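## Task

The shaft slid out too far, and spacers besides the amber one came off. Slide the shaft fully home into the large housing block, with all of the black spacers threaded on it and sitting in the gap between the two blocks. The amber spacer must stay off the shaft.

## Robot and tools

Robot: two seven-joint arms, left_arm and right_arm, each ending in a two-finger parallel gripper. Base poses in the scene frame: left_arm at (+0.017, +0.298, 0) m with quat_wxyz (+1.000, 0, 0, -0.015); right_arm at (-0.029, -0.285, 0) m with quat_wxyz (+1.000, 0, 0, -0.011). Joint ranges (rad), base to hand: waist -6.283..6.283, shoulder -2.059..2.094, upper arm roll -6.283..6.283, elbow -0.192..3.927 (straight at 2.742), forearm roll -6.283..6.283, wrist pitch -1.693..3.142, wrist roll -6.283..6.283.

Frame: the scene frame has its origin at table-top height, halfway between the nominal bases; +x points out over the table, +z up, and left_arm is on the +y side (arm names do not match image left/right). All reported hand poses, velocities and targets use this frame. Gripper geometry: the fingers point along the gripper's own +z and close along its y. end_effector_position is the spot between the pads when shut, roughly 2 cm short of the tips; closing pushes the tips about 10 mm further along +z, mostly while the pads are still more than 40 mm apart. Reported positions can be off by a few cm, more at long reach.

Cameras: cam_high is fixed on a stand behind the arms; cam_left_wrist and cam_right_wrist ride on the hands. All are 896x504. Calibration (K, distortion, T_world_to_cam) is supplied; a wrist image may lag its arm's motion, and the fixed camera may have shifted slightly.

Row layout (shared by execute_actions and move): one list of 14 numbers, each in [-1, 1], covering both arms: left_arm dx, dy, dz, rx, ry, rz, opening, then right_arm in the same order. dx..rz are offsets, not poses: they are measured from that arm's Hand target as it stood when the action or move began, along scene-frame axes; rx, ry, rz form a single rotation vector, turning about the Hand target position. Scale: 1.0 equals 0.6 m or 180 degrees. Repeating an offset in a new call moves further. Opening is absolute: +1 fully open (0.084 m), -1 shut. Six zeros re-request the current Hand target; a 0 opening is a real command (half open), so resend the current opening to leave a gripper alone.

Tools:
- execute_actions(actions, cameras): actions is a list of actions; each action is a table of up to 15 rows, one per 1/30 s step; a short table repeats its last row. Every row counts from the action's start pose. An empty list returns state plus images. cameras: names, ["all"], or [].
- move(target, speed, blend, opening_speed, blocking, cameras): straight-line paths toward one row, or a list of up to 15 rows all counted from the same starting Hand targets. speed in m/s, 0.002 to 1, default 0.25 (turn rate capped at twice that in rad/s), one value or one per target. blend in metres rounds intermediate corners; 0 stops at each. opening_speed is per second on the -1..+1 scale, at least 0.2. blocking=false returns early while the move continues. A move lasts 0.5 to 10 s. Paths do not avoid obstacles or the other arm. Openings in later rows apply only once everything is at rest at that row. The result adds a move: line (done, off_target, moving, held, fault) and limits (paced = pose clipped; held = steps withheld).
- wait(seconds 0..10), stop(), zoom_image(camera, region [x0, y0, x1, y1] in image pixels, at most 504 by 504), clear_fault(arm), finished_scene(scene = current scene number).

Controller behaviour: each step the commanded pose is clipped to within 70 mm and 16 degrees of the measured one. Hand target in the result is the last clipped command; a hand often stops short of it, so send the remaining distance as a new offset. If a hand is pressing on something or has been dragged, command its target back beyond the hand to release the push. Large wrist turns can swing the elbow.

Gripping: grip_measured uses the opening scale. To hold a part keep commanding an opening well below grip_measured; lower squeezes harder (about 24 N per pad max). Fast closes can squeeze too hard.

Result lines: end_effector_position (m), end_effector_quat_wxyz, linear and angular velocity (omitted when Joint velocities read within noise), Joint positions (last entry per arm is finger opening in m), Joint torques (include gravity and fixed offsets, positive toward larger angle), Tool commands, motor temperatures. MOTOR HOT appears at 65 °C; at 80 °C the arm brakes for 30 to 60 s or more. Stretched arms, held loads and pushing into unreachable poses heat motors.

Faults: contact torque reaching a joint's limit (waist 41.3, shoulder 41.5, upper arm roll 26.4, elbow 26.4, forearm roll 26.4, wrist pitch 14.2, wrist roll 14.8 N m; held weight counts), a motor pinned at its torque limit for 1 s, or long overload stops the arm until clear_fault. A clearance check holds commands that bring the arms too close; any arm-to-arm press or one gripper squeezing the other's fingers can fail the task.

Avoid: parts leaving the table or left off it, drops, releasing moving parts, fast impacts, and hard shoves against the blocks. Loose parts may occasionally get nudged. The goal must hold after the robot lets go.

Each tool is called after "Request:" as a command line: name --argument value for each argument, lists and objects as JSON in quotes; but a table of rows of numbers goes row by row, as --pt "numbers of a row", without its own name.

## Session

Request:
execute_actions --actions '[]'

Request:
zoom_image --camera "cam_high" --region '[330, 200, 630, 420]'

Scene clock: 0.00 s.
left_arm: end_effector_position=(+0.3701, -0.0884, +0.1975) grip_measured=+1.00 end_effector_quat_wxyz=(-0.219, +0.662, +0.231, +0.679) | right_arm: end_effector_position=(+0.5655, -0.3559, +0.2406) grip_measured=+1.00 end_effector_quat_wxyz=(+0.082, +0.695, +0.714, +0.025)
Joint positions: left_arm=[-1.038 0.736 -0.338 1.441 1.415 2.01 -2.508 0.084] | right_arm=[-0.157 0.301 0.094 1.492 -0.106 1.035 -1.643 0.084]
Joint velocities: within noise
Joint torques (N m): no reading
Motor temperatures (°C): left_arm=[33 40 45 41 42 40 39] | right_arm=[37 36 38 37 36 36 37]
Hand target: left_arm +0.3701, -0.0884, +0.1975; -0.219, +0.662, +0.231, +0.679 | right_arm +0.5655, -0.3559, +0.2406; +0.082, +0.695, +0.714, +0.025
Tool commands: left_gripper/opening=+1.0 right_gripper/opening=+1.0
camera_calibration:
cam_left_wrist: T_world_to_cam=[[0.607468, -0.794342, -0.0018219, -0.259092], [-0.00247163, 0.000403426, -0.999997, 0.258959], [0.79434, 0.607471, -0.00171825, -0.109571], [0, 0, 0, 1]] pos_world=[0.245066, -0.139351, 0.258297]
cam_right_wrist: T_world_to_cam=[[0.986336, 0.0512758, 0.156564, -0.544812], [0.0372239, -0.995118, 0.0914022, -0.330946], [0.160486, -0.0843254, -0.983429, 0.249343], [0, 0, 0, 1]] pos_world=[0.50967, -0.280369, 0.360758]

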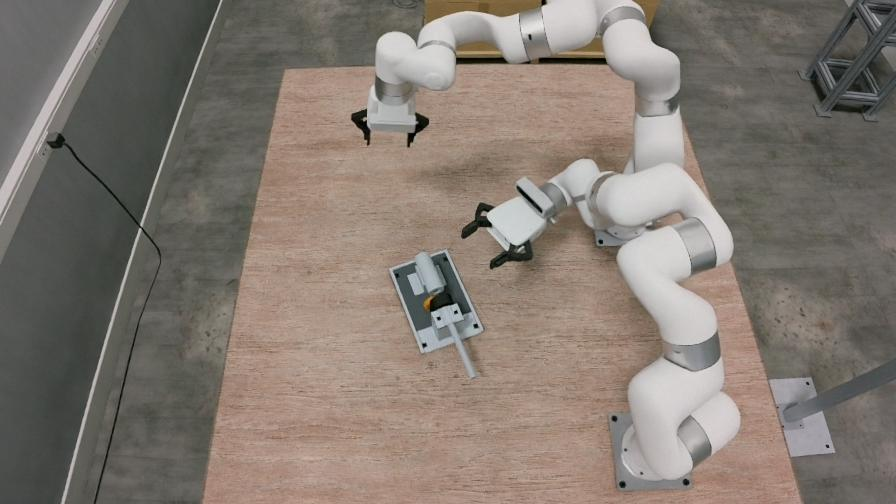

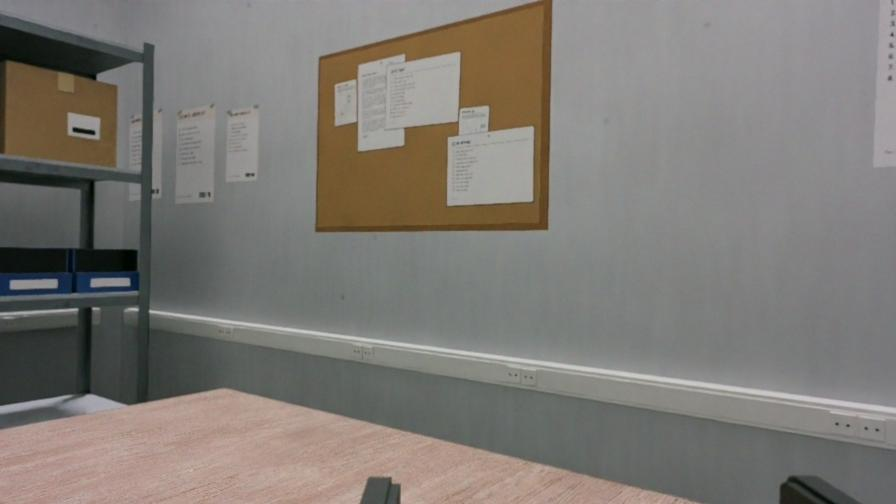

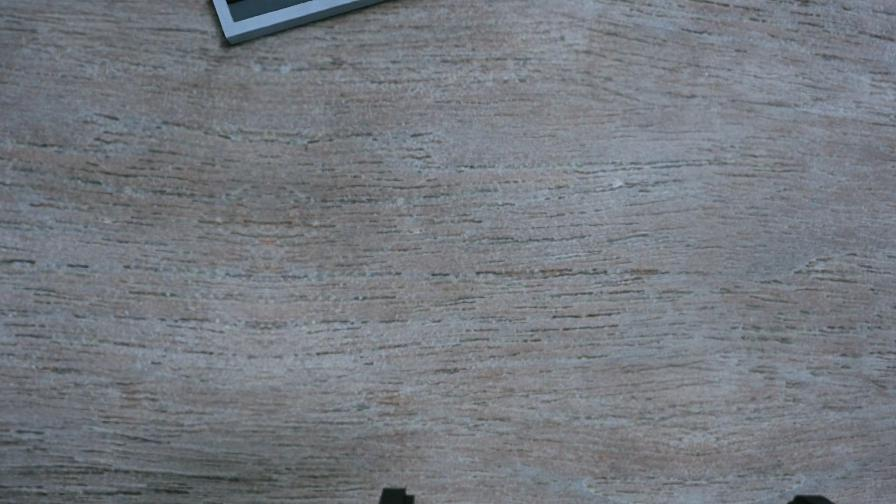

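Scaled by 1.680 from the camera's 896x504 image, which has a finer 1280x720 frame.

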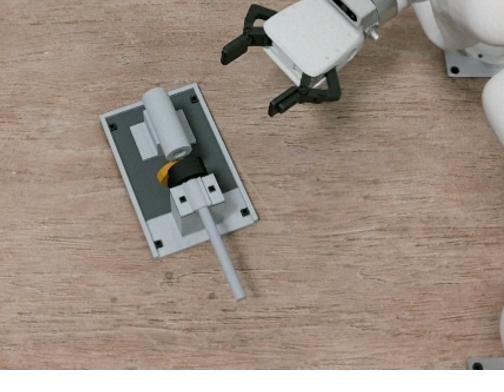

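Request:
move --target '[-0.15,0.054,-0.167,-0.075,0.199,-0.158,1,0,0,0,0,0,0,1]' --speed 0.2

Request:
move --target '[0,0,0,0,0,0,1,-0.1,0.52,0.044,0.0165,0.0523,0.108,1]' --cameras '["all"]'

Scene clock: 34.50 s.
left_arm: end_effector_position=(+0.2801, -0.0560, +0.0973) grip_measured=+1.00 end_effector_quat_wxyz=(-0.031, +0.892, +0.063, +0.446) | right_arm: end_effector_position=(+0.5655, -0.3559, +0.2406) grip_measured=+1.00 end_effector_quat_wxyz=(+0.082, +0.695, +0.714, +0.025)
Joint positions: left_arm=[-0.725 0.19 -0.558 0.713 1.356 1.054 -2.486 0.084] | right_arm=[-0.157 0.301 0.094 1.492 -0.106 1.035 -1.643 0.084]
Joint torques (N m): left_arm=[1.15 -14.28 -1.29 14.45 0.53 0.03 0.17] | right_arm=[0.27 -19.48 0.57 20.83 -0.1 -1.82 0.12]
Hand target: left_arm +0.2801, -0.0560, +0.0973; -0.031, +0.892, +0.063, +0.446 | right_arm +0.5655, -0.3559, +0.2406; +0.082, +0.695, +0.714, +0.025
Off the commanded pose: left_arm 0.000 m, 0 deg | right_arm 0.000 m, 0 deg.
move: done

Scene clock: 36.30 s.
left_arm: end_effector_position=(+0.2801, -0.0560, +0.0973) grip_measured=+1.00 end_effector_quat_wxyz=(-0.031, +0.892, +0.063, +0.446) | right_arm: end_effector_position=(+0.5055, -0.0439, +0.2670) grip_measured=+1.00 end_effector_quat_wxyz=(+0.000, +0.566, +0.824, +0.000)
Joint positions: left_arm=[-0.725 0.19 -0.558 0.713 1.356 1.054 -2.486 0.084] | right_arm=[0.194 0.402 0.327 1.735 -0.128 1.354 -1.437 0.084]
Joint torques (N m): left_arm=[0.92 -14.63 -1.21 14.31 0.56 0 0.19] | right_arm=[1.43 -19.91 2.34 20.73 -0.23 -1.43 0.3]
Hand target: left_arm +0.2801, -0.0560, +0.0973; -0.031, +0.892, +0.063, +0.446 | right_arm +0.5055, -0.0439, +0.2670; +0.000, +0.566, +0.824, +0.000
Off the commanded pose: left_arm 0.000 m, 0 deg | right_arm 0.000 m, 0 deg.
move: done
camera_calibration:
cam_left_wrist: T_world_to_cam=[[0.128643, -0.99143, -0.0227466, -0.0537753], [-0.612218, -0.061352, -0.788305, 0.305212], [0.780154, 0.115336, -0.614864, -0.0217868], [0, 0, 0, 1]] pos_world=[0.210771, -0.0320763, 0.225981]
cam_right_wrist: T_world_to_cam=[[0.92684, 0.375357, 0.008669, -0.421975], [0.375309, -0.926875, 0.00670224, -0.165941], [0.0105508, -0.00295835, -0.99994, 0.395063], [0, 0, 0, 1]] pos_world=[0.449214, 0.00575338, 0.399809]

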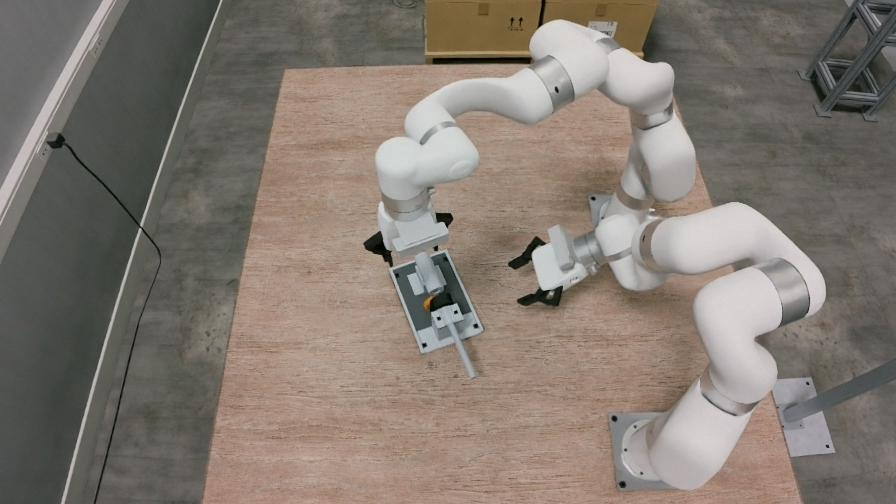

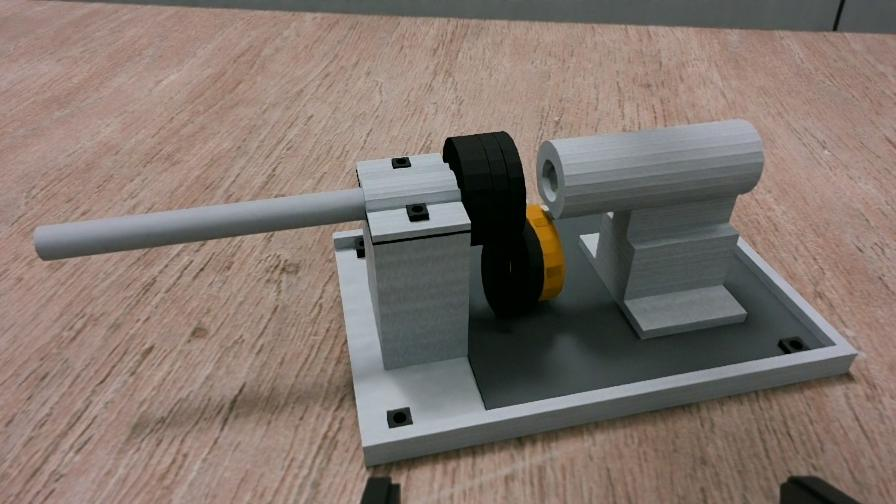

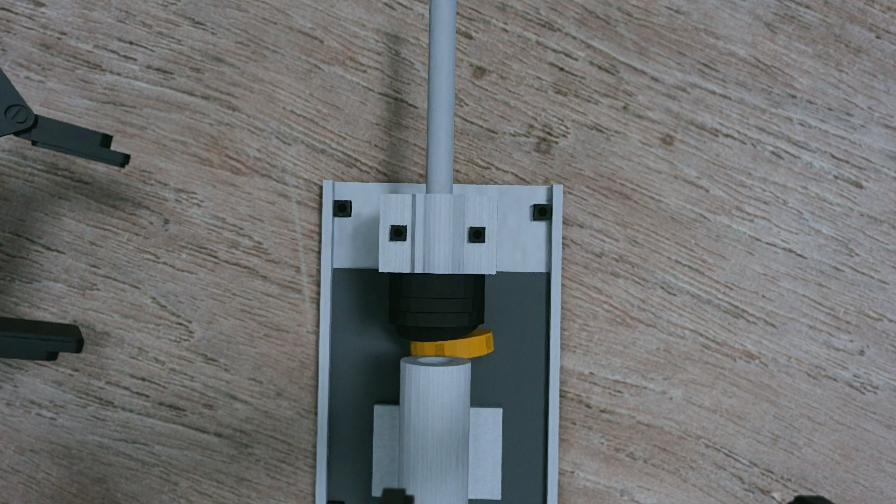

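Request:
zoom_image --camera "cam_left_wrist" --region '[380, 100, 640, 360]'

Request:
zoom_image --camera "cam_right_wrist" --region '[360, 250, 520, 400]'

Scaled by 1.938 from the camera's 896x504 image, which has a finer 1280x720 frame.

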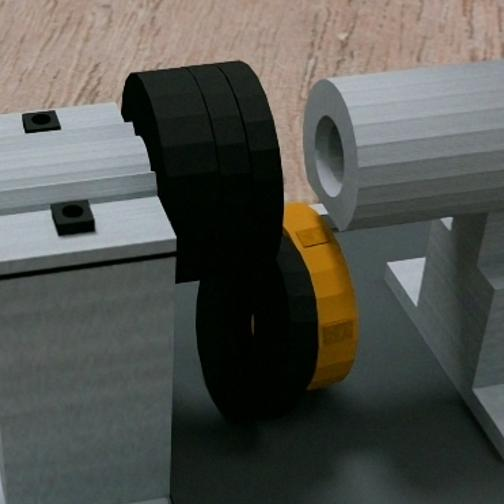

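Scaled by 3.150 from the camera's 896x504 image, which has a finer 1280x720 frame.

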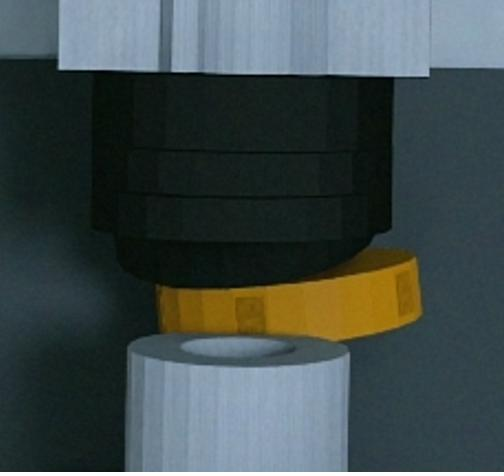

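Request:
move --target '[0,0,0,0,0,0,1,-0.0557,-0.0182,-0.228,0,0,0,1]' --speed 0.2 --cameras '["cam_left_wrist","cam_right_wrist"]'

Request:
zoom_image --camera "cam_right_wrist" --region '[250, 150, 700, 504]'

Scene clock: 111.90 s.
left_arm: end_effector_position=(+0.2801, -0.0560, +0.0973) grip_measured=+1.00 end_effector_quat_wxyz=(-0.031, +0.892, +0.063, +0.446) | right_arm: end_effector_position=(+0.4721, -0.0548, +0.1303) grip_measured=+1.00 end_effector_quat_wxyz=(+0.000, +0.566, +0.824, +0.000)
Joint positions: left_arm=[-0.725 0.19 -0.558 0.713 1.356 1.054 -2.486 0.084] | right_arm=[0.169 0.381 0.317 1.303 -0.142 0.943 -1.412 0.084]
Joint torques (N m): left_arm=[1.08 -14.46 -1.24 14.31 0.59 0.07 0.09] | right_arm=[1.27 -18.78 1.67 18.87 -0.21 -1.64 0.21]
Hand target: left_arm +0.2801, -0.0560, +0.0973; -0.031, +0.892, +0.063, +0.446 | right_arm +0.4721, -0.0548, +0.1302; +0.000, +0.566, +0.824, +0.000
Off the commanded pose: left_arm 0.000 m, 0 deg | right_arm 0.000 m, 0 deg.
move: done
camera_calibration:
cam_left_wrist: T_world_to_cam=[[0.128643, -0.99143, -0.0227466, -0.0537753], [-0.612218, -0.061352, -0.788305, 0.305212], [0.780154, 0.115336, -0.614864, -0.0217868], [0, 0, 0, 1]] pos_world=[0.210771, -0.0320763, 0.225981]
cam_right_wrist: T_world_to_cam=[[0.926804, 0.375441, 0.00880038, -0.385761], [0.375393, -0.926842, 0.00664635, -0.162612], [0.0106519, -0.00285626, -0.999939, 0.258549], [0, 0, 0, 1]] pos_world=[0.415814, -0.00514675, 0.263009]
Images, in order (width x height): cam_left_wrist 896x504, cam_right_wrist 896x504.

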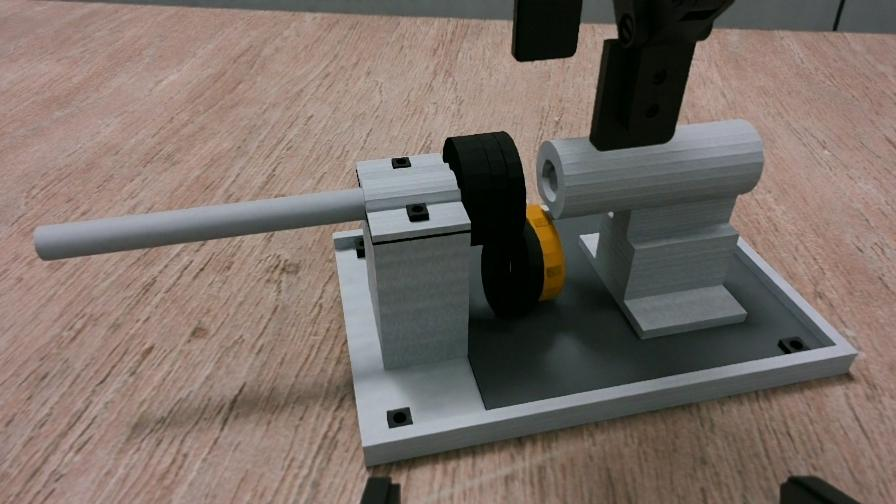

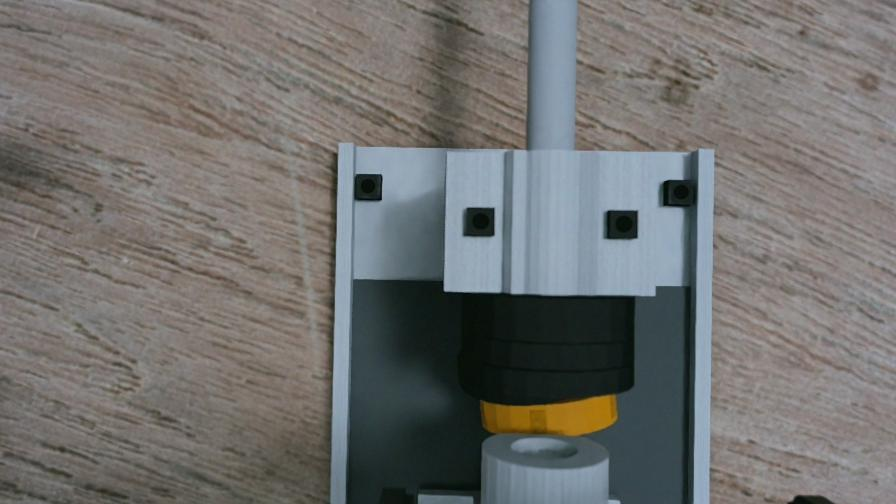

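Scaled by 1.120 from the camera's 896x504 image, which has a finer 1280x720 frame.

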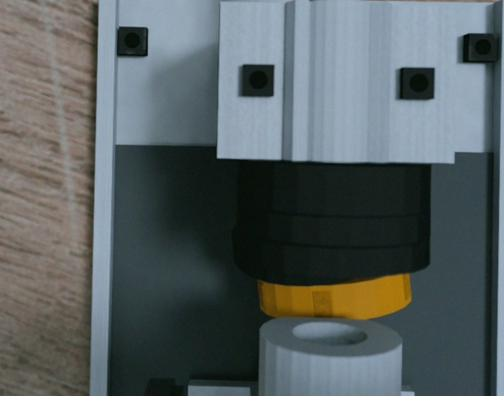

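Request:
move --pt "0 0 0 0 0 0 1 0 0 -0.1 0 0 0 1" --pt "0 0 0 0 0 0 1 0 0 -0.1438 0 0 0 1" --speed '[0.15,0.05]' --cameras '["cam_left_wrist","cam_right_wrist"]'

Request:
zoom_image --camera "cam_left_wrist" --region '[400, 80, 760, 340]'

Scene clock: 127.33 s.
left_arm: end_effector_position=(+0.2801, -0.0560, +0.0973) grip_measured=+1.00 end_effector_quat_wxyz=(-0.031, +0.892, +0.063, +0.446) | right_arm: end_effector_position=(+0.4833, -0.0526, +0.0758) grip_measured=+1.00 end_effector_quat_wxyz=(+0.019, +0.566, +0.824, +0.020)
Joint positions: left_arm=[-0.725 0.19 -0.558 0.713 1.356 1.054 -2.486 0.084] | right_arm=[0.191 0.467 0.285 1.246 -0.205 0.752 -1.371 0.084]
Joint torques (N m): left_arm=[0.89 -14.49 -1.3 14.41 0.57 0.1 0.01] | right_arm=[0.13 -19.83 1.92 17.71 -0.06 -1.58 -0.07]
Hand target: left_arm +0.2801, -0.0560, +0.0973; -0.031, +0.892, +0.063, +0.446 | right_arm +0.4833, -0.0526, +0.0758; +0.019, +0.566, +0.824, +0.020 (not the last commanded pose)
Tool commands: left_gripper/opening=+1.0 right_gripper/opening=+1.0
Off the commanded pose: left_arm 0.000 m, 0 deg | right_arm 0.034 m, 3 deg.
TORQUE FAULT: the external load on joint 2 (shoulder) of the right arm reached its load limit, and that arm stopped. The contact can be on any part of that arm beyond that joint, not only on its tool. A torque fault puts only its own arm into a fault stop. That arm's remaining commands of this call were not run. The hold on joint 2 (shoulder) of that arm was moved back by the arm itself, up to 3 degrees, as the stop began. That arm is still stopped at the end of this call. While its stop runs, that arm, its gripper or tool too, takes no new command.
CLEAR FAULT: the right arm stays stopped (state 4) until you call clear_fault(arm="right_arm").
End effector pose when the fault began: right_arm: position (+0.4727, -0.0545, +0.0477), quat_wxyz (+0.000, +0.566, +0.824, +0.001)
Joint positions when the fault began: right_arm=[0.191 0.519 0.285 1.246 -0.205 0.752 -1.371 0.084]
move: fault (right_arm)
camera_calibration:
cam_left_wrist: T_world_to_cam=[[0.128643, -0.99143, -0.0227466, -0.0537753], [-0.612218, -0.061352, -0.788305, 0.305212], [0.780154, 0.115336, -0.614864, -0.0217868], [0, 0, 0, 1]] pos_world=[0.210771, -0.0320763, 0.225981]
cam_right_wrist: T_world_to_cam=[[0.924856, 0.375128, 0.0626167, -0.399729], [0.374753, -0.926948, 0.0180842, -0.164955], [0.0648263, 0.0067405, -0.997874, 0.178141], [0, 0, 0, 1]] pos_world=[0.41996, -0.0041563, 0.205775]
Images, in order (width x height): cam_left_wrist 896x504, cam_right_wrist 896x504.

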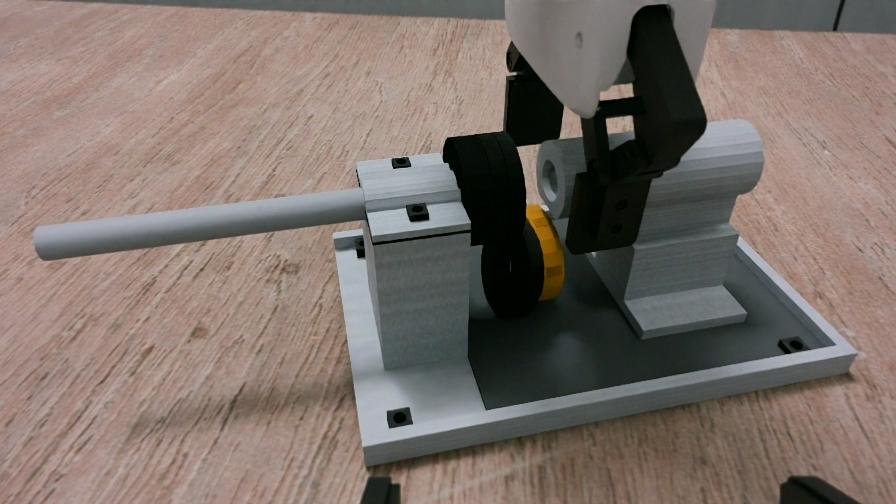

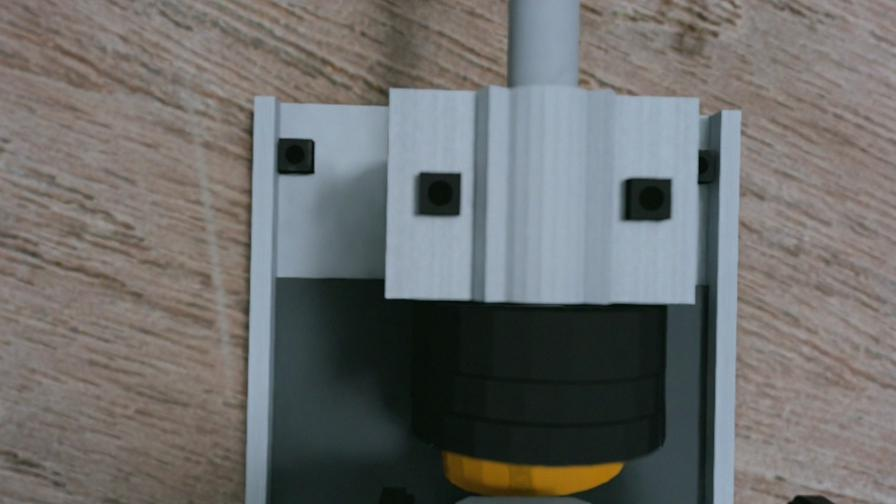

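Scaled by 1.400 from the camera's 896x504 image, which has a finer 1280x720 frame.

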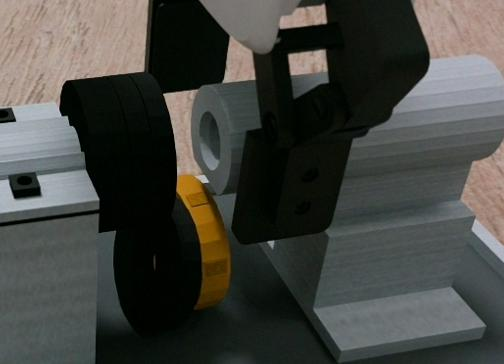

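Request:
clear_fault --arm "right_arm"

Request:
move --pt "0 0 0 0 0 0 1 0 0 0.03 0 0 0 1" --pt "0 0 0 0 0 0 1 -0.0187 -0.0037 0.03 -0.0036 0.0172 0 1" --pt "0 0 0 0 0 0 1 -0.0187 -0.0037 -0.0397 -0.0036 0.0172 0 1" --speed 0.04

Scene clock: 144.20 s.
left_arm: end_effector_position=(+0.2801, -0.0560, +0.0973) grip_measured=+1.00 end_effector_quat_wxyz=(-0.031, +0.892, +0.063, +0.446) | right_arm: end_effector_position=(+0.4833, -0.0526, +0.0758) grip_measured=+1.00 end_effector_quat_wxyz=(+0.019, +0.566, +0.824, +0.020)
Joint positions: left_arm=[-0.725 0.19 -0.558 0.713 1.356 1.054 -2.486 0.084] | right_arm=[0.191 0.467 0.285 1.246 -0.205 0.752 -1.371 0.084]
Joint torques (N m): left_arm=[0.68 -14.2 -1.39 14.54 0.3 0.11 -0.03] | right_arm=[0.14 -19.73 1.91 17.68 -0.06 -1.61 -0.09]
Hand target: left_arm +0.2801, -0.0560, +0.0973; -0.031, +0.892, +0.063, +0.446 | right_arm +0.4833, -0.0526, +0.0758; +0.019, +0.566, +0.824, +0.020 (not the last commanded pose)
Tool commands: left_gripper/opening=+1.0 right_gripper/opening=+1.0
Off the commanded pose: left_arm 0.000 m, 0 deg | right_arm 0.034 m, 3 deg.
TORQUE FAULT, CONTINUED: the right arm's stop, for the torque fault of joint 2 (shoulder) that an earlier result reported, is over. The call counts as one of the actions that you can send in this scene. The hold on joint 2 (shoulder) of that arm was moved back by the arm itself, up to 3 degrees, as the stop began. That arm's target is now where it stood when the stop ended, not its last command. That arm's gripper keeps its grip as last carried out, and that arm accepts commands again: back off and push less far.
CLEAR FAULT: your call cleared the right arm's torque fault. If a joint's load stays at its limit, that arm stops again at once.

Scene clock: 147.07 s.
left_arm: end_effector_position=(+0.2801, -0.0560, +0.0973) grip_measured=+1.00 end_effector_quat_wxyz=(-0.031, +0.892, +0.063, +0.446) | right_arm: end_effector_position=(+0.4721, -0.0548, +0.0520) grip_measured=+1.00 end_effector_quat_wxyz=(+0.000, +0.566, +0.824, +0.000)
Joint positions: left_arm=[-0.725 0.19 -0.558 0.713 1.356 1.054 -2.486 0.084] | right_arm=[0.193 0.51 0.284 1.248 -0.2 0.765 -1.374 0.084]
Joint torques (N m): left_arm=[0.65 -14.23 -1.48 14.69 0.33 0.12 0.03] | right_arm=[1.36 -19.78 1.97 17.32 -0.3 -1.8 0.26]
Hand target: left_arm +0.2801, -0.0560, +0.0973; -0.031, +0.892, +0.063, +0.446 | right_arm +0.4721, -0.0548, +0.0520; +0.000, +0.566, +0.824, +0.000
Off the commanded pose: left_arm 0.000 m, 0 deg | right_arm 0.000 m, 0 deg.
move: done

Request:
move --pt "0 0 0 0 0 0 1 0 0 -0.0025 0 0 0 1" --pt "0 0 0 0 0 0 1 0 0 -0.0025 0 0 0 0.1" --opening_speed 0.5 --speed 0.05 --cameras '["cam_left_wrist","cam_right_wrist"]'

Request:
zoom_image --camera "cam_left_wrist" --region '[400, 80, 760, 340]'

Scene clock: 161.57 s.
left_arm: end_effector_position=(+0.2801, -0.0560, +0.0973) grip_measured=+1.00 end_effector_quat_wxyz=(-0.031, +0.892, +0.063, +0.446) | right_arm: end_effector_position=(+0.4721, -0.0548, +0.0505) grip_measured=+0.10 end_effector_quat_wxyz=(+0.000, +0.566, +0.824, +0.000)
Joint positions: left_arm=[-0.725 0.19 -0.558 0.713 1.356 1.054 -2.486 0.084] | right_arm=[0.194 0.513 0.283 1.248 -0.201 0.762 -1.373 0.049]
Joint torques (N m): left_arm=[0.65 -14.21 -1.49 14.67 0.41 0.14 0.01] | right_arm=[1.29 -19.16 1.94 16.31 -0.31 -1.45 0.21]
Hand target: left_arm +0.2801, -0.0560, +0.0973; -0.031, +0.892, +0.063, +0.446 | right_arm +0.4721, -0.0548, +0.0505; +0.000, +0.566, +0.824, +0.000
Off the commanded pose: left_arm 0.000 m, 0 deg | right_arm 0.000 m, 0 deg.
move: done
camera_calibration:
cam_left_wrist: T_world_to_cam=[[0.128643, -0.99143, -0.0227466, -0.0537753], [-0.612218, -0.061352, -0.788305, 0.305212], [0.780154, 0.115336, -0.614864, -0.0217868], [0, 0, 0, 1]] pos_world=[0.210771, -0.0320763, 0.225981]
cam_right_wrist: T_world_to_cam=[[0.926801, 0.375461, 0.00825469, -0.385032], [0.375398, -0.926827, 0.00825945, -0.162191], [0.0107518, -0.00455608, -0.999932, 0.178606], [0, 0, 0, 1]] pos_world=[0.415814, -0.00494504, 0.183111]
Images, in order (width x height): cam_left_wrist 896x504, cam_right_wrist 896x504.

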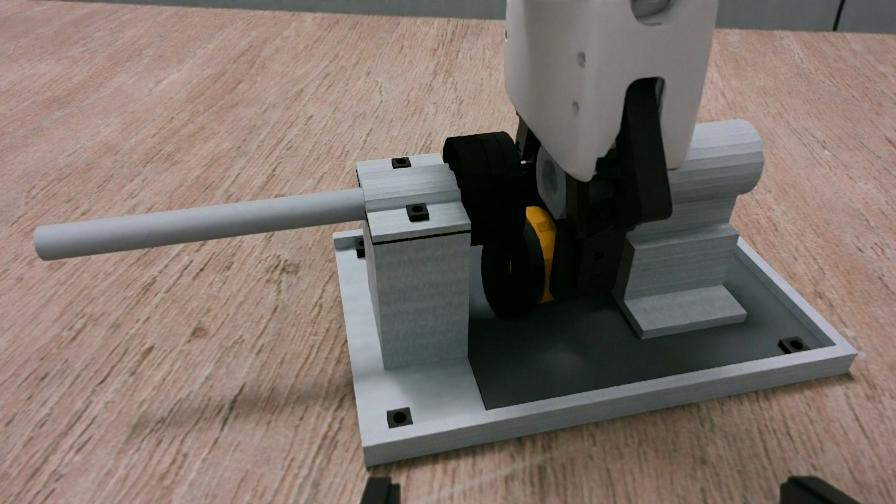

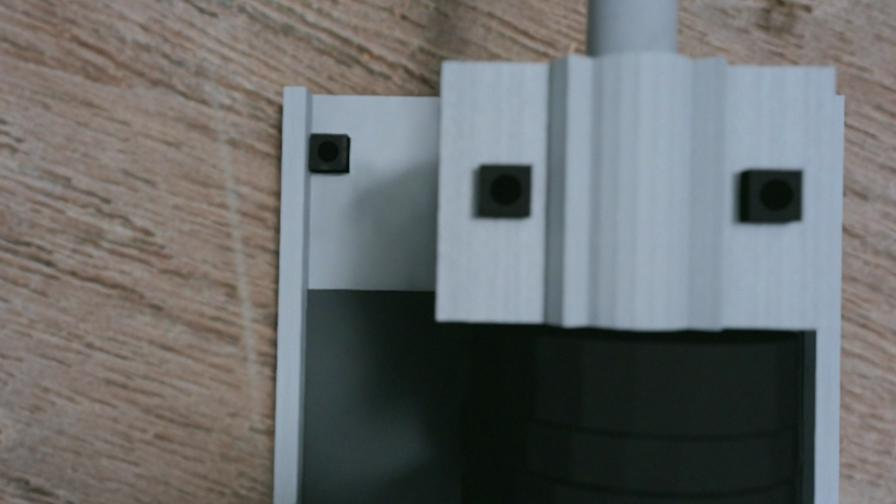

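Scaled by 1.400 from the camera's 896x504 image, which has a finer 1280x720 frame.

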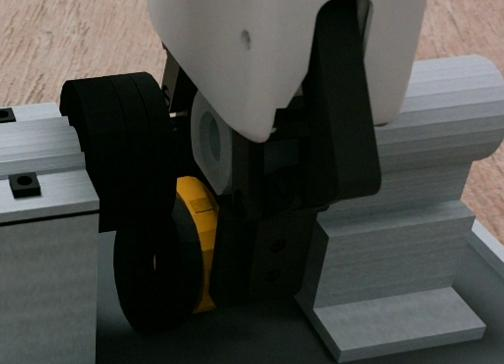

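Request:
move --target '[0,0,0,0,0,0,1,0,0,0,0,0,0,-0.1]' --opening_speed 0.4 --cameras '["cam_left_wrist"]'

Request:
zoom_image --camera "cam_left_wrist" --region '[440, 100, 700, 340]'

Scene clock: 170.53 s.
left_arm: end_effector_position=(+0.2801, -0.0560, +0.0973) grip_measured=+1.00 end_effector_quat_wxyz=(-0.031, +0.892, +0.063, +0.446) | right_arm: end_effector_position=(+0.4721, -0.0548, +0.0505) grip_measured=+0.10 end_effector_quat_wxyz=(+0.000, +0.566, +0.824, +0.000)
Joint positions: left_arm=[-0.725 0.19 -0.558 0.713 1.356 1.054 -2.486 0.084] | right_arm=[0.194 0.513 0.283 1.248 -0.201 0.762 -1.373 0.048]
Joint torques (N m): left_arm=[0.63 -14.21 -1.48 14.71 0.3 0.11 -0.01] | right_arm=[1.08 -18.22 1.99 15.96 -0.1 -1.59 0.09]
Hand target: left_arm +0.2801, -0.0560, +0.0973; -0.031, +0.892, +0.063, +0.446 | right_arm +0.4721, -0.0548, +0.0505; +0.000, +0.566, +0.824, +0.000
Off the commanded pose: left_arm 0.000 m, 0 deg | right_arm 0.000 m, 0 deg.
move: done
camera_calibration:
cam_left_wrist: T_world_to_cam=[[0.128643, -0.99143, -0.0227466, -0.0537753], [-0.612218, -0.061352, -0.788305, 0.305212], [0.780154, 0.115336, -0.614864, -0.0217868], [0, 0, 0, 1]] pos_world=[0.210771, -0.0320763, 0.225981]
Images, in order (width x height): cam_left_wrist 896x504.

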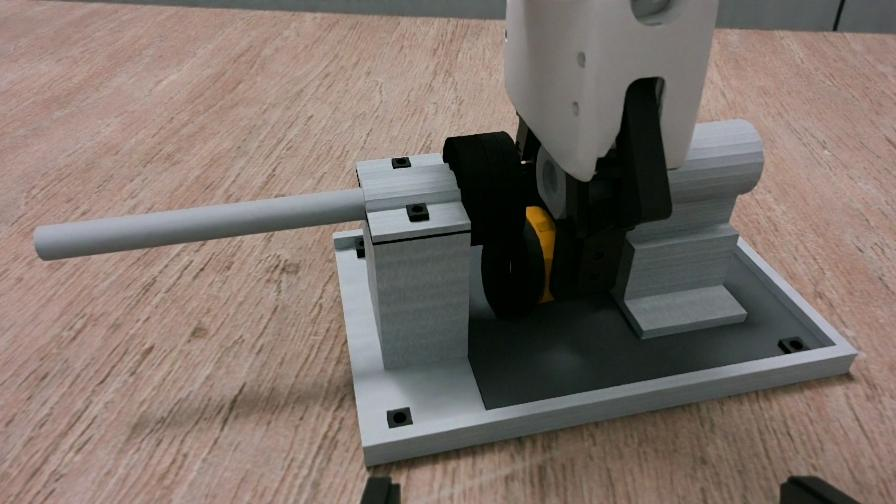

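Scaled by 1.938 from the camera's 896x504 image, which has a finer 1280x720 frame.

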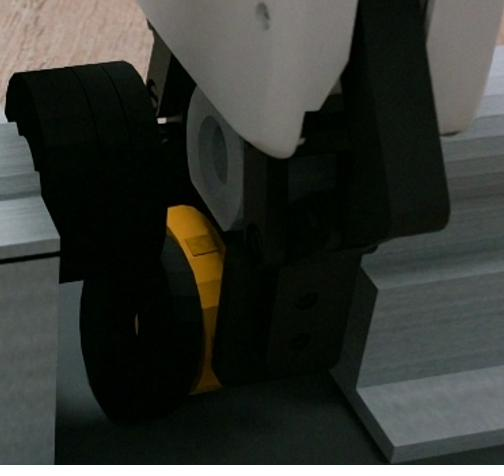

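Request:
move --target '[0,0,0,0,0,0,1,0,0,0.02,0,0,0,-0.5]' --speed 0.04 --cameras '["cam_left_wrist"]'

Request:
zoom_image --camera "cam_left_wrist" --region '[440, 100, 700, 340]'

Scene clock: 175.30 s.
left_arm: end_effector_position=(+0.2801, -0.0560, +0.0973) grip_measured=+1.00 end_effector_quat_wxyz=(-0.031, +0.892, +0.063, +0.446) | right_arm: end_effector_position=(+0.4720, -0.0549, +0.0623) grip_measured=+0.09 end_effector_quat_wxyz=(+0.000, +0.566, +0.824, +0.000) end_effector_velocity=(+0.004, +0.001, +0.004) end_effector_angular_velocity=(+0.006, -0.013, -0.001)
Joint positions: left_arm=[-0.725 0.19 -0.558 0.713 1.356 1.054 -2.486 0.084] | right_arm=[0.189 0.491 0.289 1.252 -0.191 0.788 -1.379 0.048]
Joint velocities: left_arm=[within noise] | right_arm=[-0.001 -0.005 0.001 0.003 0 -0.006 0 -0.001]
Joint torques (N m): left_arm=[0.56 -14.39 -1.45 14.51 0.31 0.07 -0.01] | right_arm=[-1.2 -28.68 3.36 28.74 0.06 -3.76 -0.08]
Hand target: left_arm +0.2801, -0.0560, +0.0973; -0.031, +0.892, +0.063, +0.446 | right_arm +0.4721, -0.0548, +0.0625; +0.000, +0.566, +0.824, +0.000
Off the commanded pose: left_arm 0.000 m, 0 deg | right_arm 0.000 m, 0 deg.
move: done
camera_calibration:
cam_left_wrist: T_world_to_cam=[[0.128643, -0.99143, -0.0227466, -0.0537753], [-0.612218, -0.061352, -0.788305, 0.305212], [0.780154, 0.115336, -0.614864, -0.0217868], [0, 0, 0, 1]] pos_world=[0.210771, -0.0320763, 0.225981]
Images, in order (width x height): cam_left_wrist 896x504.

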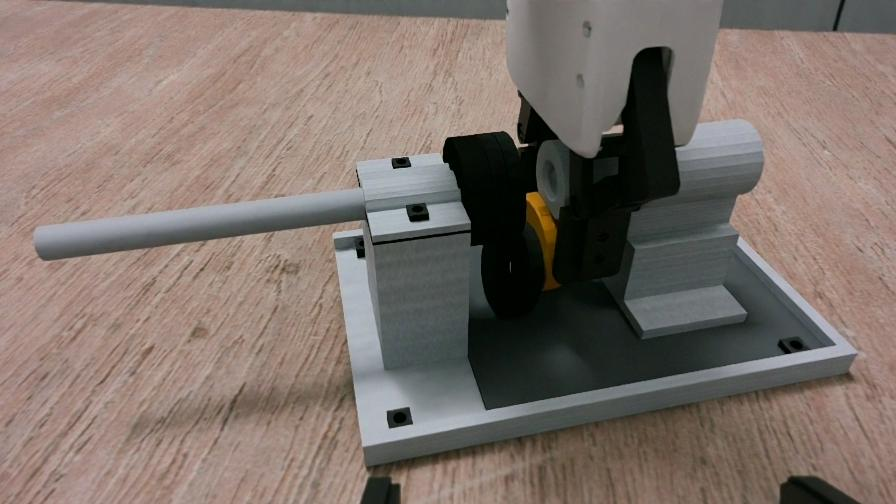

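Scaled by 1.938 from the camera's 896x504 image, which has a finer 1280x720 frame.

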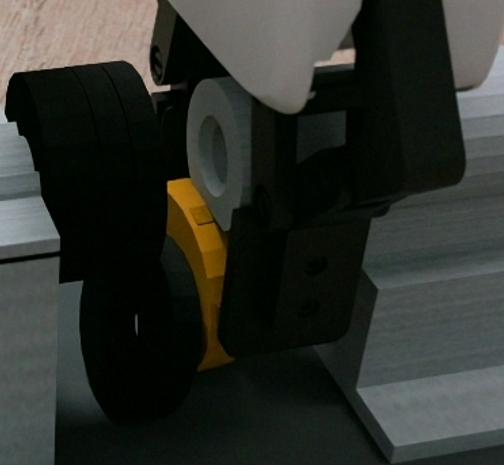

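Request:
move --pt "0 0 0 0 0 0 1 0 0 -0.006 0 0 0 -0.5" --pt "0 0 0 0 0 0 1 -0.0024 0.0062 -0.006 0 0 0 -0.5" --pt "0 0 0 0 0 0 1 -0.0024 0.0062 0.01 0 0 0 -0.5" --speed 0.04 --cameras '["cam_left_wrist"]'

Request:
zoom_image --camera "cam_left_wrist" --region '[440, 100, 700, 340]'

Scene clock: 184.10 s.
left_arm: end_effector_position=(+0.2801, -0.0560, +0.0973) grip_measured=+1.00 end_effector_quat_wxyz=(-0.031, +0.892, +0.063, +0.446) | right_arm: end_effector_position=(+0.4706, -0.0511, +0.0684) grip_measured=+0.09 end_effector_quat_wxyz=(+0.000, +0.566, +0.825, +0.000)
Joint positions: left_arm=[-0.725 0.19 -0.558 0.713 1.356 1.054 -2.486 0.084] | right_arm=[0.194 0.481 0.293 1.256 -0.188 0.802 -1.375 0.048]
Joint torques (N m): left_arm=[0.63 -14.18 -1.59 14.57 0.28 0.08 0.02] | right_arm=[-2.78 -24.6 1.56 27.25 -0.5 -4.03 -0.34]
Motor temperatures (°C): left_arm=[33 41 45 43 41 40 39] | right_arm=[37 37 38 42 36 36 37]
Hand target: left_arm +0.2801, -0.0560, +0.0973; -0.031, +0.892, +0.063, +0.446 | right_arm +0.4707, -0.0511, +0.0685; +0.000, +0.566, +0.824, +0.000
Off the commanded pose: left_arm 0.000 m, 0 deg | right_arm 0.000 m, 0 deg.
move: done
camera_calibration:
cam_left_wrist: T_world_to_cam=[[0.128643, -0.99143, -0.0227466, -0.0537753], [-0.612218, -0.061352, -0.788305, 0.305212], [0.780154, 0.115336, -0.614864, -0.0217868], [0, 0, 0, 1]] pos_world=[0.210771, -0.0320763, 0.225981]
Images, in order (width x height): cam_left_wrist 896x504.

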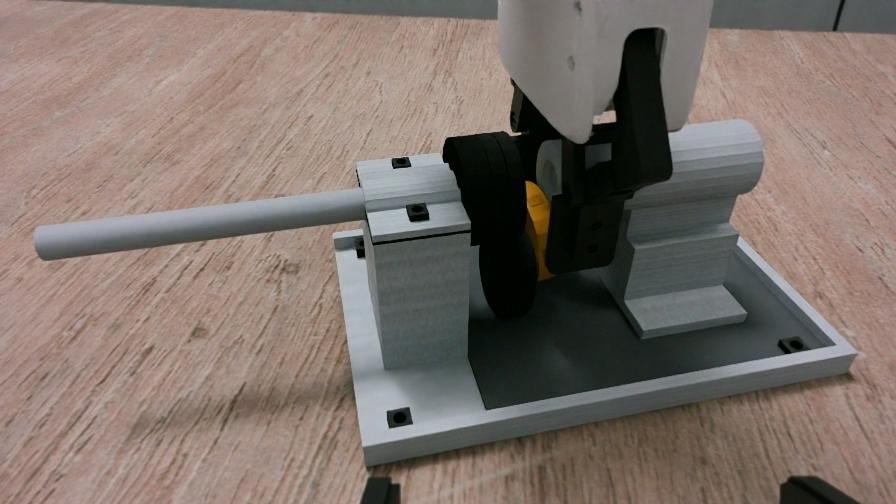

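Scaled by 1.938 from the camera's 896x504 image, which has a finer 1280x720 frame.

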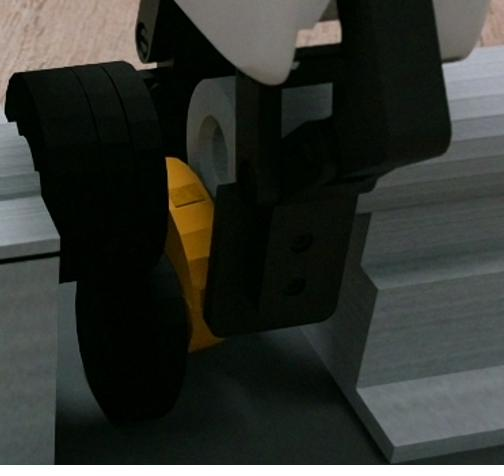

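Request:
move --pt "0 0 0 0 0 0 1 0.001 -0.0028 0 0 0 0 -0.5" --pt "0 0 0 0 0 0 1 0.001 -0.0028 0.01 0 0 0 -0.5" --speed 0.04 --cameras '["cam_left_wrist"]'

Request:
zoom_image --camera "cam_left_wrist" --region '[440, 100, 700, 340]'

Scene clock: 191.50 s.
left_arm: end_effector_position=(+0.2801, -0.0560, +0.0973) grip_measured=+1.00 end_effector_quat_wxyz=(-0.031, +0.892, +0.063, +0.446) | right_arm: end_effector_position=(+0.4713, -0.0528, +0.0745) grip_measured=+0.09 end_effector_quat_wxyz=(+0.000, +0.566, +0.824, +0.000)
Joint positions: left_arm=[-0.725 0.19 -0.558 0.713 1.356 1.054 -2.486 0.084] | right_arm=[0.189 0.47 0.295 1.258 -0.183 0.815 -1.381 0.048]
Joint torques (N m): left_arm=[0.53 -14.17 -1.47 14.68 0.37 0.14 0.05] | right_arm=[-2.17 -24.68 1.56 27.6 -0.56 -4.11 -0.27]
Hand target: left_arm +0.2801, -0.0560, +0.0973; -0.031, +0.892, +0.063, +0.446 | right_arm +0.4713, -0.0528, +0.0745; +0.000, +0.566, +0.824, +0.000
Off the commanded pose: left_arm 0.000 m, 0 deg | right_arm 0.000 m, 0 deg.
move: done
camera_calibration:
cam_left_wrist: T_world_to_cam=[[0.128643, -0.99143, -0.0227466, -0.0537753], [-0.612218, -0.061352, -0.788305, 0.305212], [0.780154, 0.115336, -0.614864, -0.0217868], [0, 0, 0, 1]] pos_world=[0.210771, -0.0320763, 0.225981]
Images, in order (width x height): cam_left_wrist 896x504.

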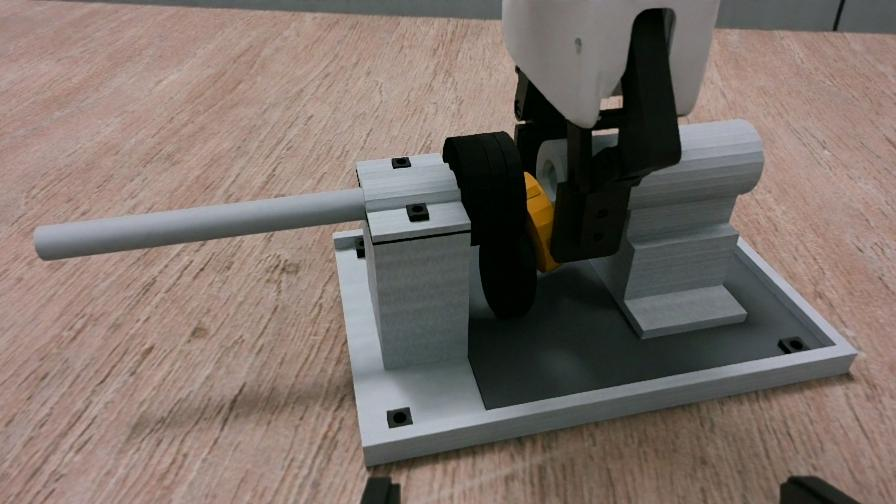

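Scaled by 1.938 from the camera's 896x504 image, which has a finer 1280x720 frame.

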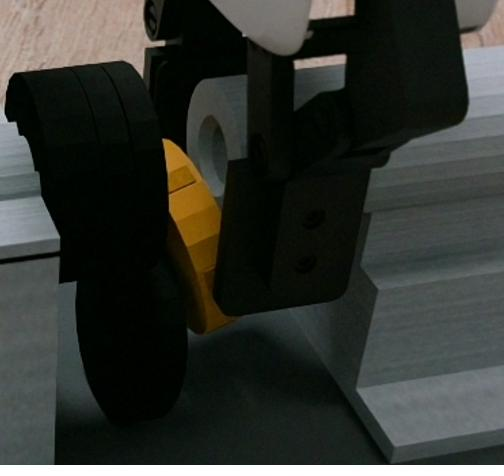

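Request:
move --pt "0 0 0 0 0 0 1 -0.0025 0.0065 0 0 0 0 -0.5" --pt "0 0 0 0 0 0 1 -0.0025 0.0065 0.01 0 0 0 -0.5" --speed 0.04 --cameras '["cam_left_wrist"]'

Request:
zoom_image --camera "cam_left_wrist" --region '[440, 100, 700, 340]'

Scene clock: 201.87 s.
left_arm: end_effector_position=(+0.2801, -0.0560, +0.0973) grip_measured=+1.00 end_effector_quat_wxyz=(-0.031, +0.892, +0.063, +0.446) | right_arm: end_effector_position=(+0.4697, -0.0488, +0.0805) grip_measured=+0.09 end_effector_quat_wxyz=(+0.000, +0.566, +0.825, +0.000)
Joint positions: left_arm=[-0.725 0.19 -0.558 0.713 1.356 1.054 -2.486 0.084] | right_arm=[0.194 0.46 0.299 1.263 -0.179 0.829 -1.376 0.048]
Joint torques (N m): left_arm=[0.74 -14.23 -1.53 14.67 0.2 0.09 0.03] | right_arm=[-2.19 -23.9 1.71 27.04 -0.47 -4.21 -0.26]
Hand target: left_arm +0.2801, -0.0560, +0.0973; -0.031, +0.892, +0.063, +0.446 | right_arm +0.4698, -0.0489, +0.0805; +0.000, +0.566, +0.824, +0.000
Off the commanded pose: left_arm 0.000 m, 0 deg | right_arm 0.000 m, 0 deg.
move: done
camera_calibration:
cam_left_wrist: T_world_to_cam=[[0.128643, -0.99143, -0.0227466, -0.0537753], [-0.612218, -0.061352, -0.788305, 0.305212], [0.780154, 0.115336, -0.614864, -0.0217868], [0, 0, 0, 1]] pos_world=[0.210771, -0.0320763, 0.225981]
Images, in order (width x height): cam_left_wrist 896x504.

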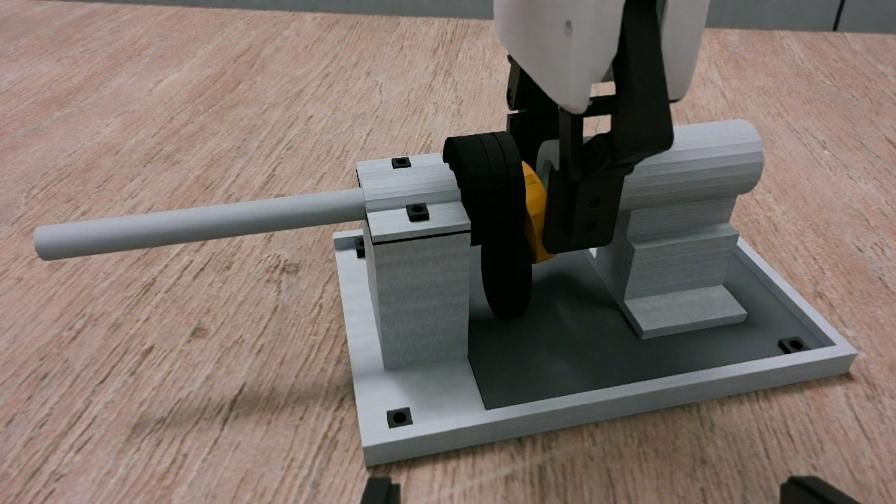

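Scaled by 1.938 from the camera's 896x504 image, which has a finer 1280x720 frame.

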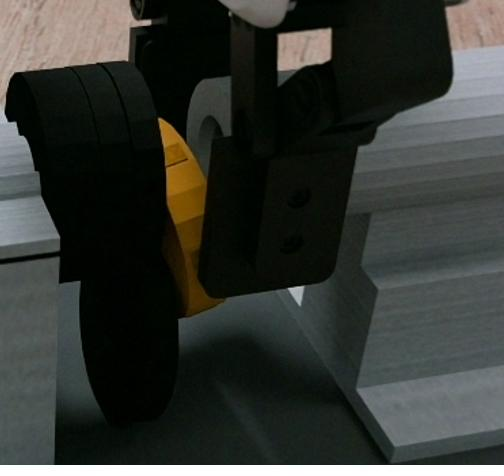

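Request:
move --target '[0,0,0,0,0,0,1,0,0,0.025,0,0,0,-0.5]' --speed 0.04

Request:
move --target '[0,0,0,0,0,0,1,0,0,0.03,0,0,0,-0.5]' --speed 0.05 --cameras '["cam_left_wrist"]'

Request:
zoom_image --camera "cam_left_wrist" --region '[400, 60, 700, 340]'

Scene clock: 212.07 s.
left_arm: end_effector_position=(+0.2801, -0.0560, +0.0973) grip_measured=+1.00 end_effector_quat_wxyz=(-0.031, +0.892, +0.063, +0.446) | right_arm: end_effector_position=(+0.4698, -0.0489, +0.0955) grip_measured=+0.09 end_effector_quat_wxyz=(+0.000, +0.566, +0.825, +0.000)
Joint positions: left_arm=[-0.725 0.19 -0.558 0.713 1.356 1.054 -2.486 0.084] | right_arm=[0.189 0.435 0.305 1.273 -0.168 0.863 -1.383 0.048]
Joint torques (N m): left_arm=[0.66 -14.14 -1.52 14.63 0.27 0.07 0] | right_arm=[-2.82 -23.95 1.41 27.24 -0.64 -4.09 -0.36]
Hand target: left_arm +0.2801, -0.0560, +0.0973; -0.031, +0.892, +0.063, +0.446 | right_arm +0.4698, -0.0489, +0.0955; +0.000, +0.566, +0.824, +0.000
Off the commanded pose: left_arm 0.000 m, 0 deg | right_arm 0.000 m, 0 deg.
move: done

Scene clock: 212.87 s.
left_arm: end_effector_position=(+0.2801, -0.0560, +0.0973) grip_measured=+1.00 end_effector_quat_wxyz=(-0.031, +0.892, +0.063, +0.446) | right_arm: end_effector_position=(+0.4698, -0.0489, +0.1135) grip_measured=+0.09 end_effector_quat_wxyz=(+0.000, +0.566, +0.824, +0.000)
Joint positions: left_arm=[-0.725 0.19 -0.558 0.713 1.356 1.054 -2.486 0.084] | right_arm=[0.185 0.407 0.312 1.288 -0.156 0.905 -1.392 0.048]
Joint torques (N m): left_arm=[0.7 -14.04 -1.57 14.56 0.3 0.09 -0.02] | right_arm=[-1.85 -20.02 1.55 19.31 -0.28 -1.31 -0.24]
Hand target: left_arm +0.2801, -0.0560, +0.0973; -0.031, +0.892, +0.063, +0.446 | right_arm +0.4698, -0.0489, +0.1135; +0.000, +0.566, +0.824, +0.000
Off the commanded pose: left_arm 0.000 m, 0 deg | right_arm 0.000 m, 0 deg.
move: done
camera_calibration:
cam_left_wrist: T_world_to_cam=[[0.128643, -0.99143, -0.0227466, -0.0537753], [-0.612218, -0.061352, -0.788305, 0.305212], [0.780154, 0.115336, -0.614864, -0.0217868], [0, 0, 0, 1]] pos_world=[0.210771, -0.0320763, 0.225981]
Images, in order (width x height): cam_left_wrist 896x504.

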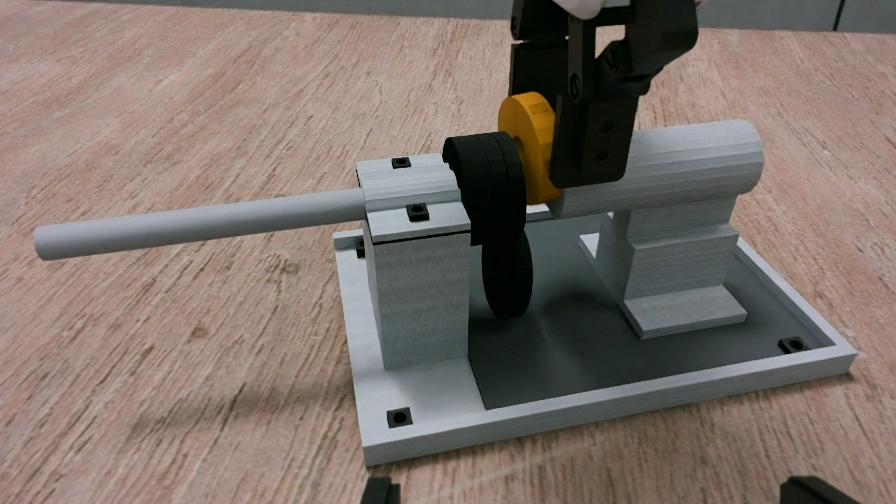

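Scaled by 1.680 from the camera's 896x504 image, which has a finer 1280x720 frame.

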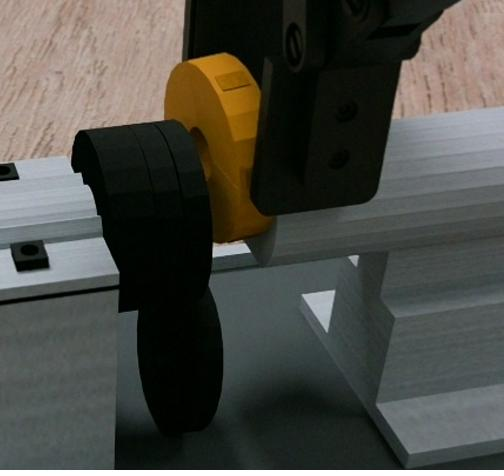

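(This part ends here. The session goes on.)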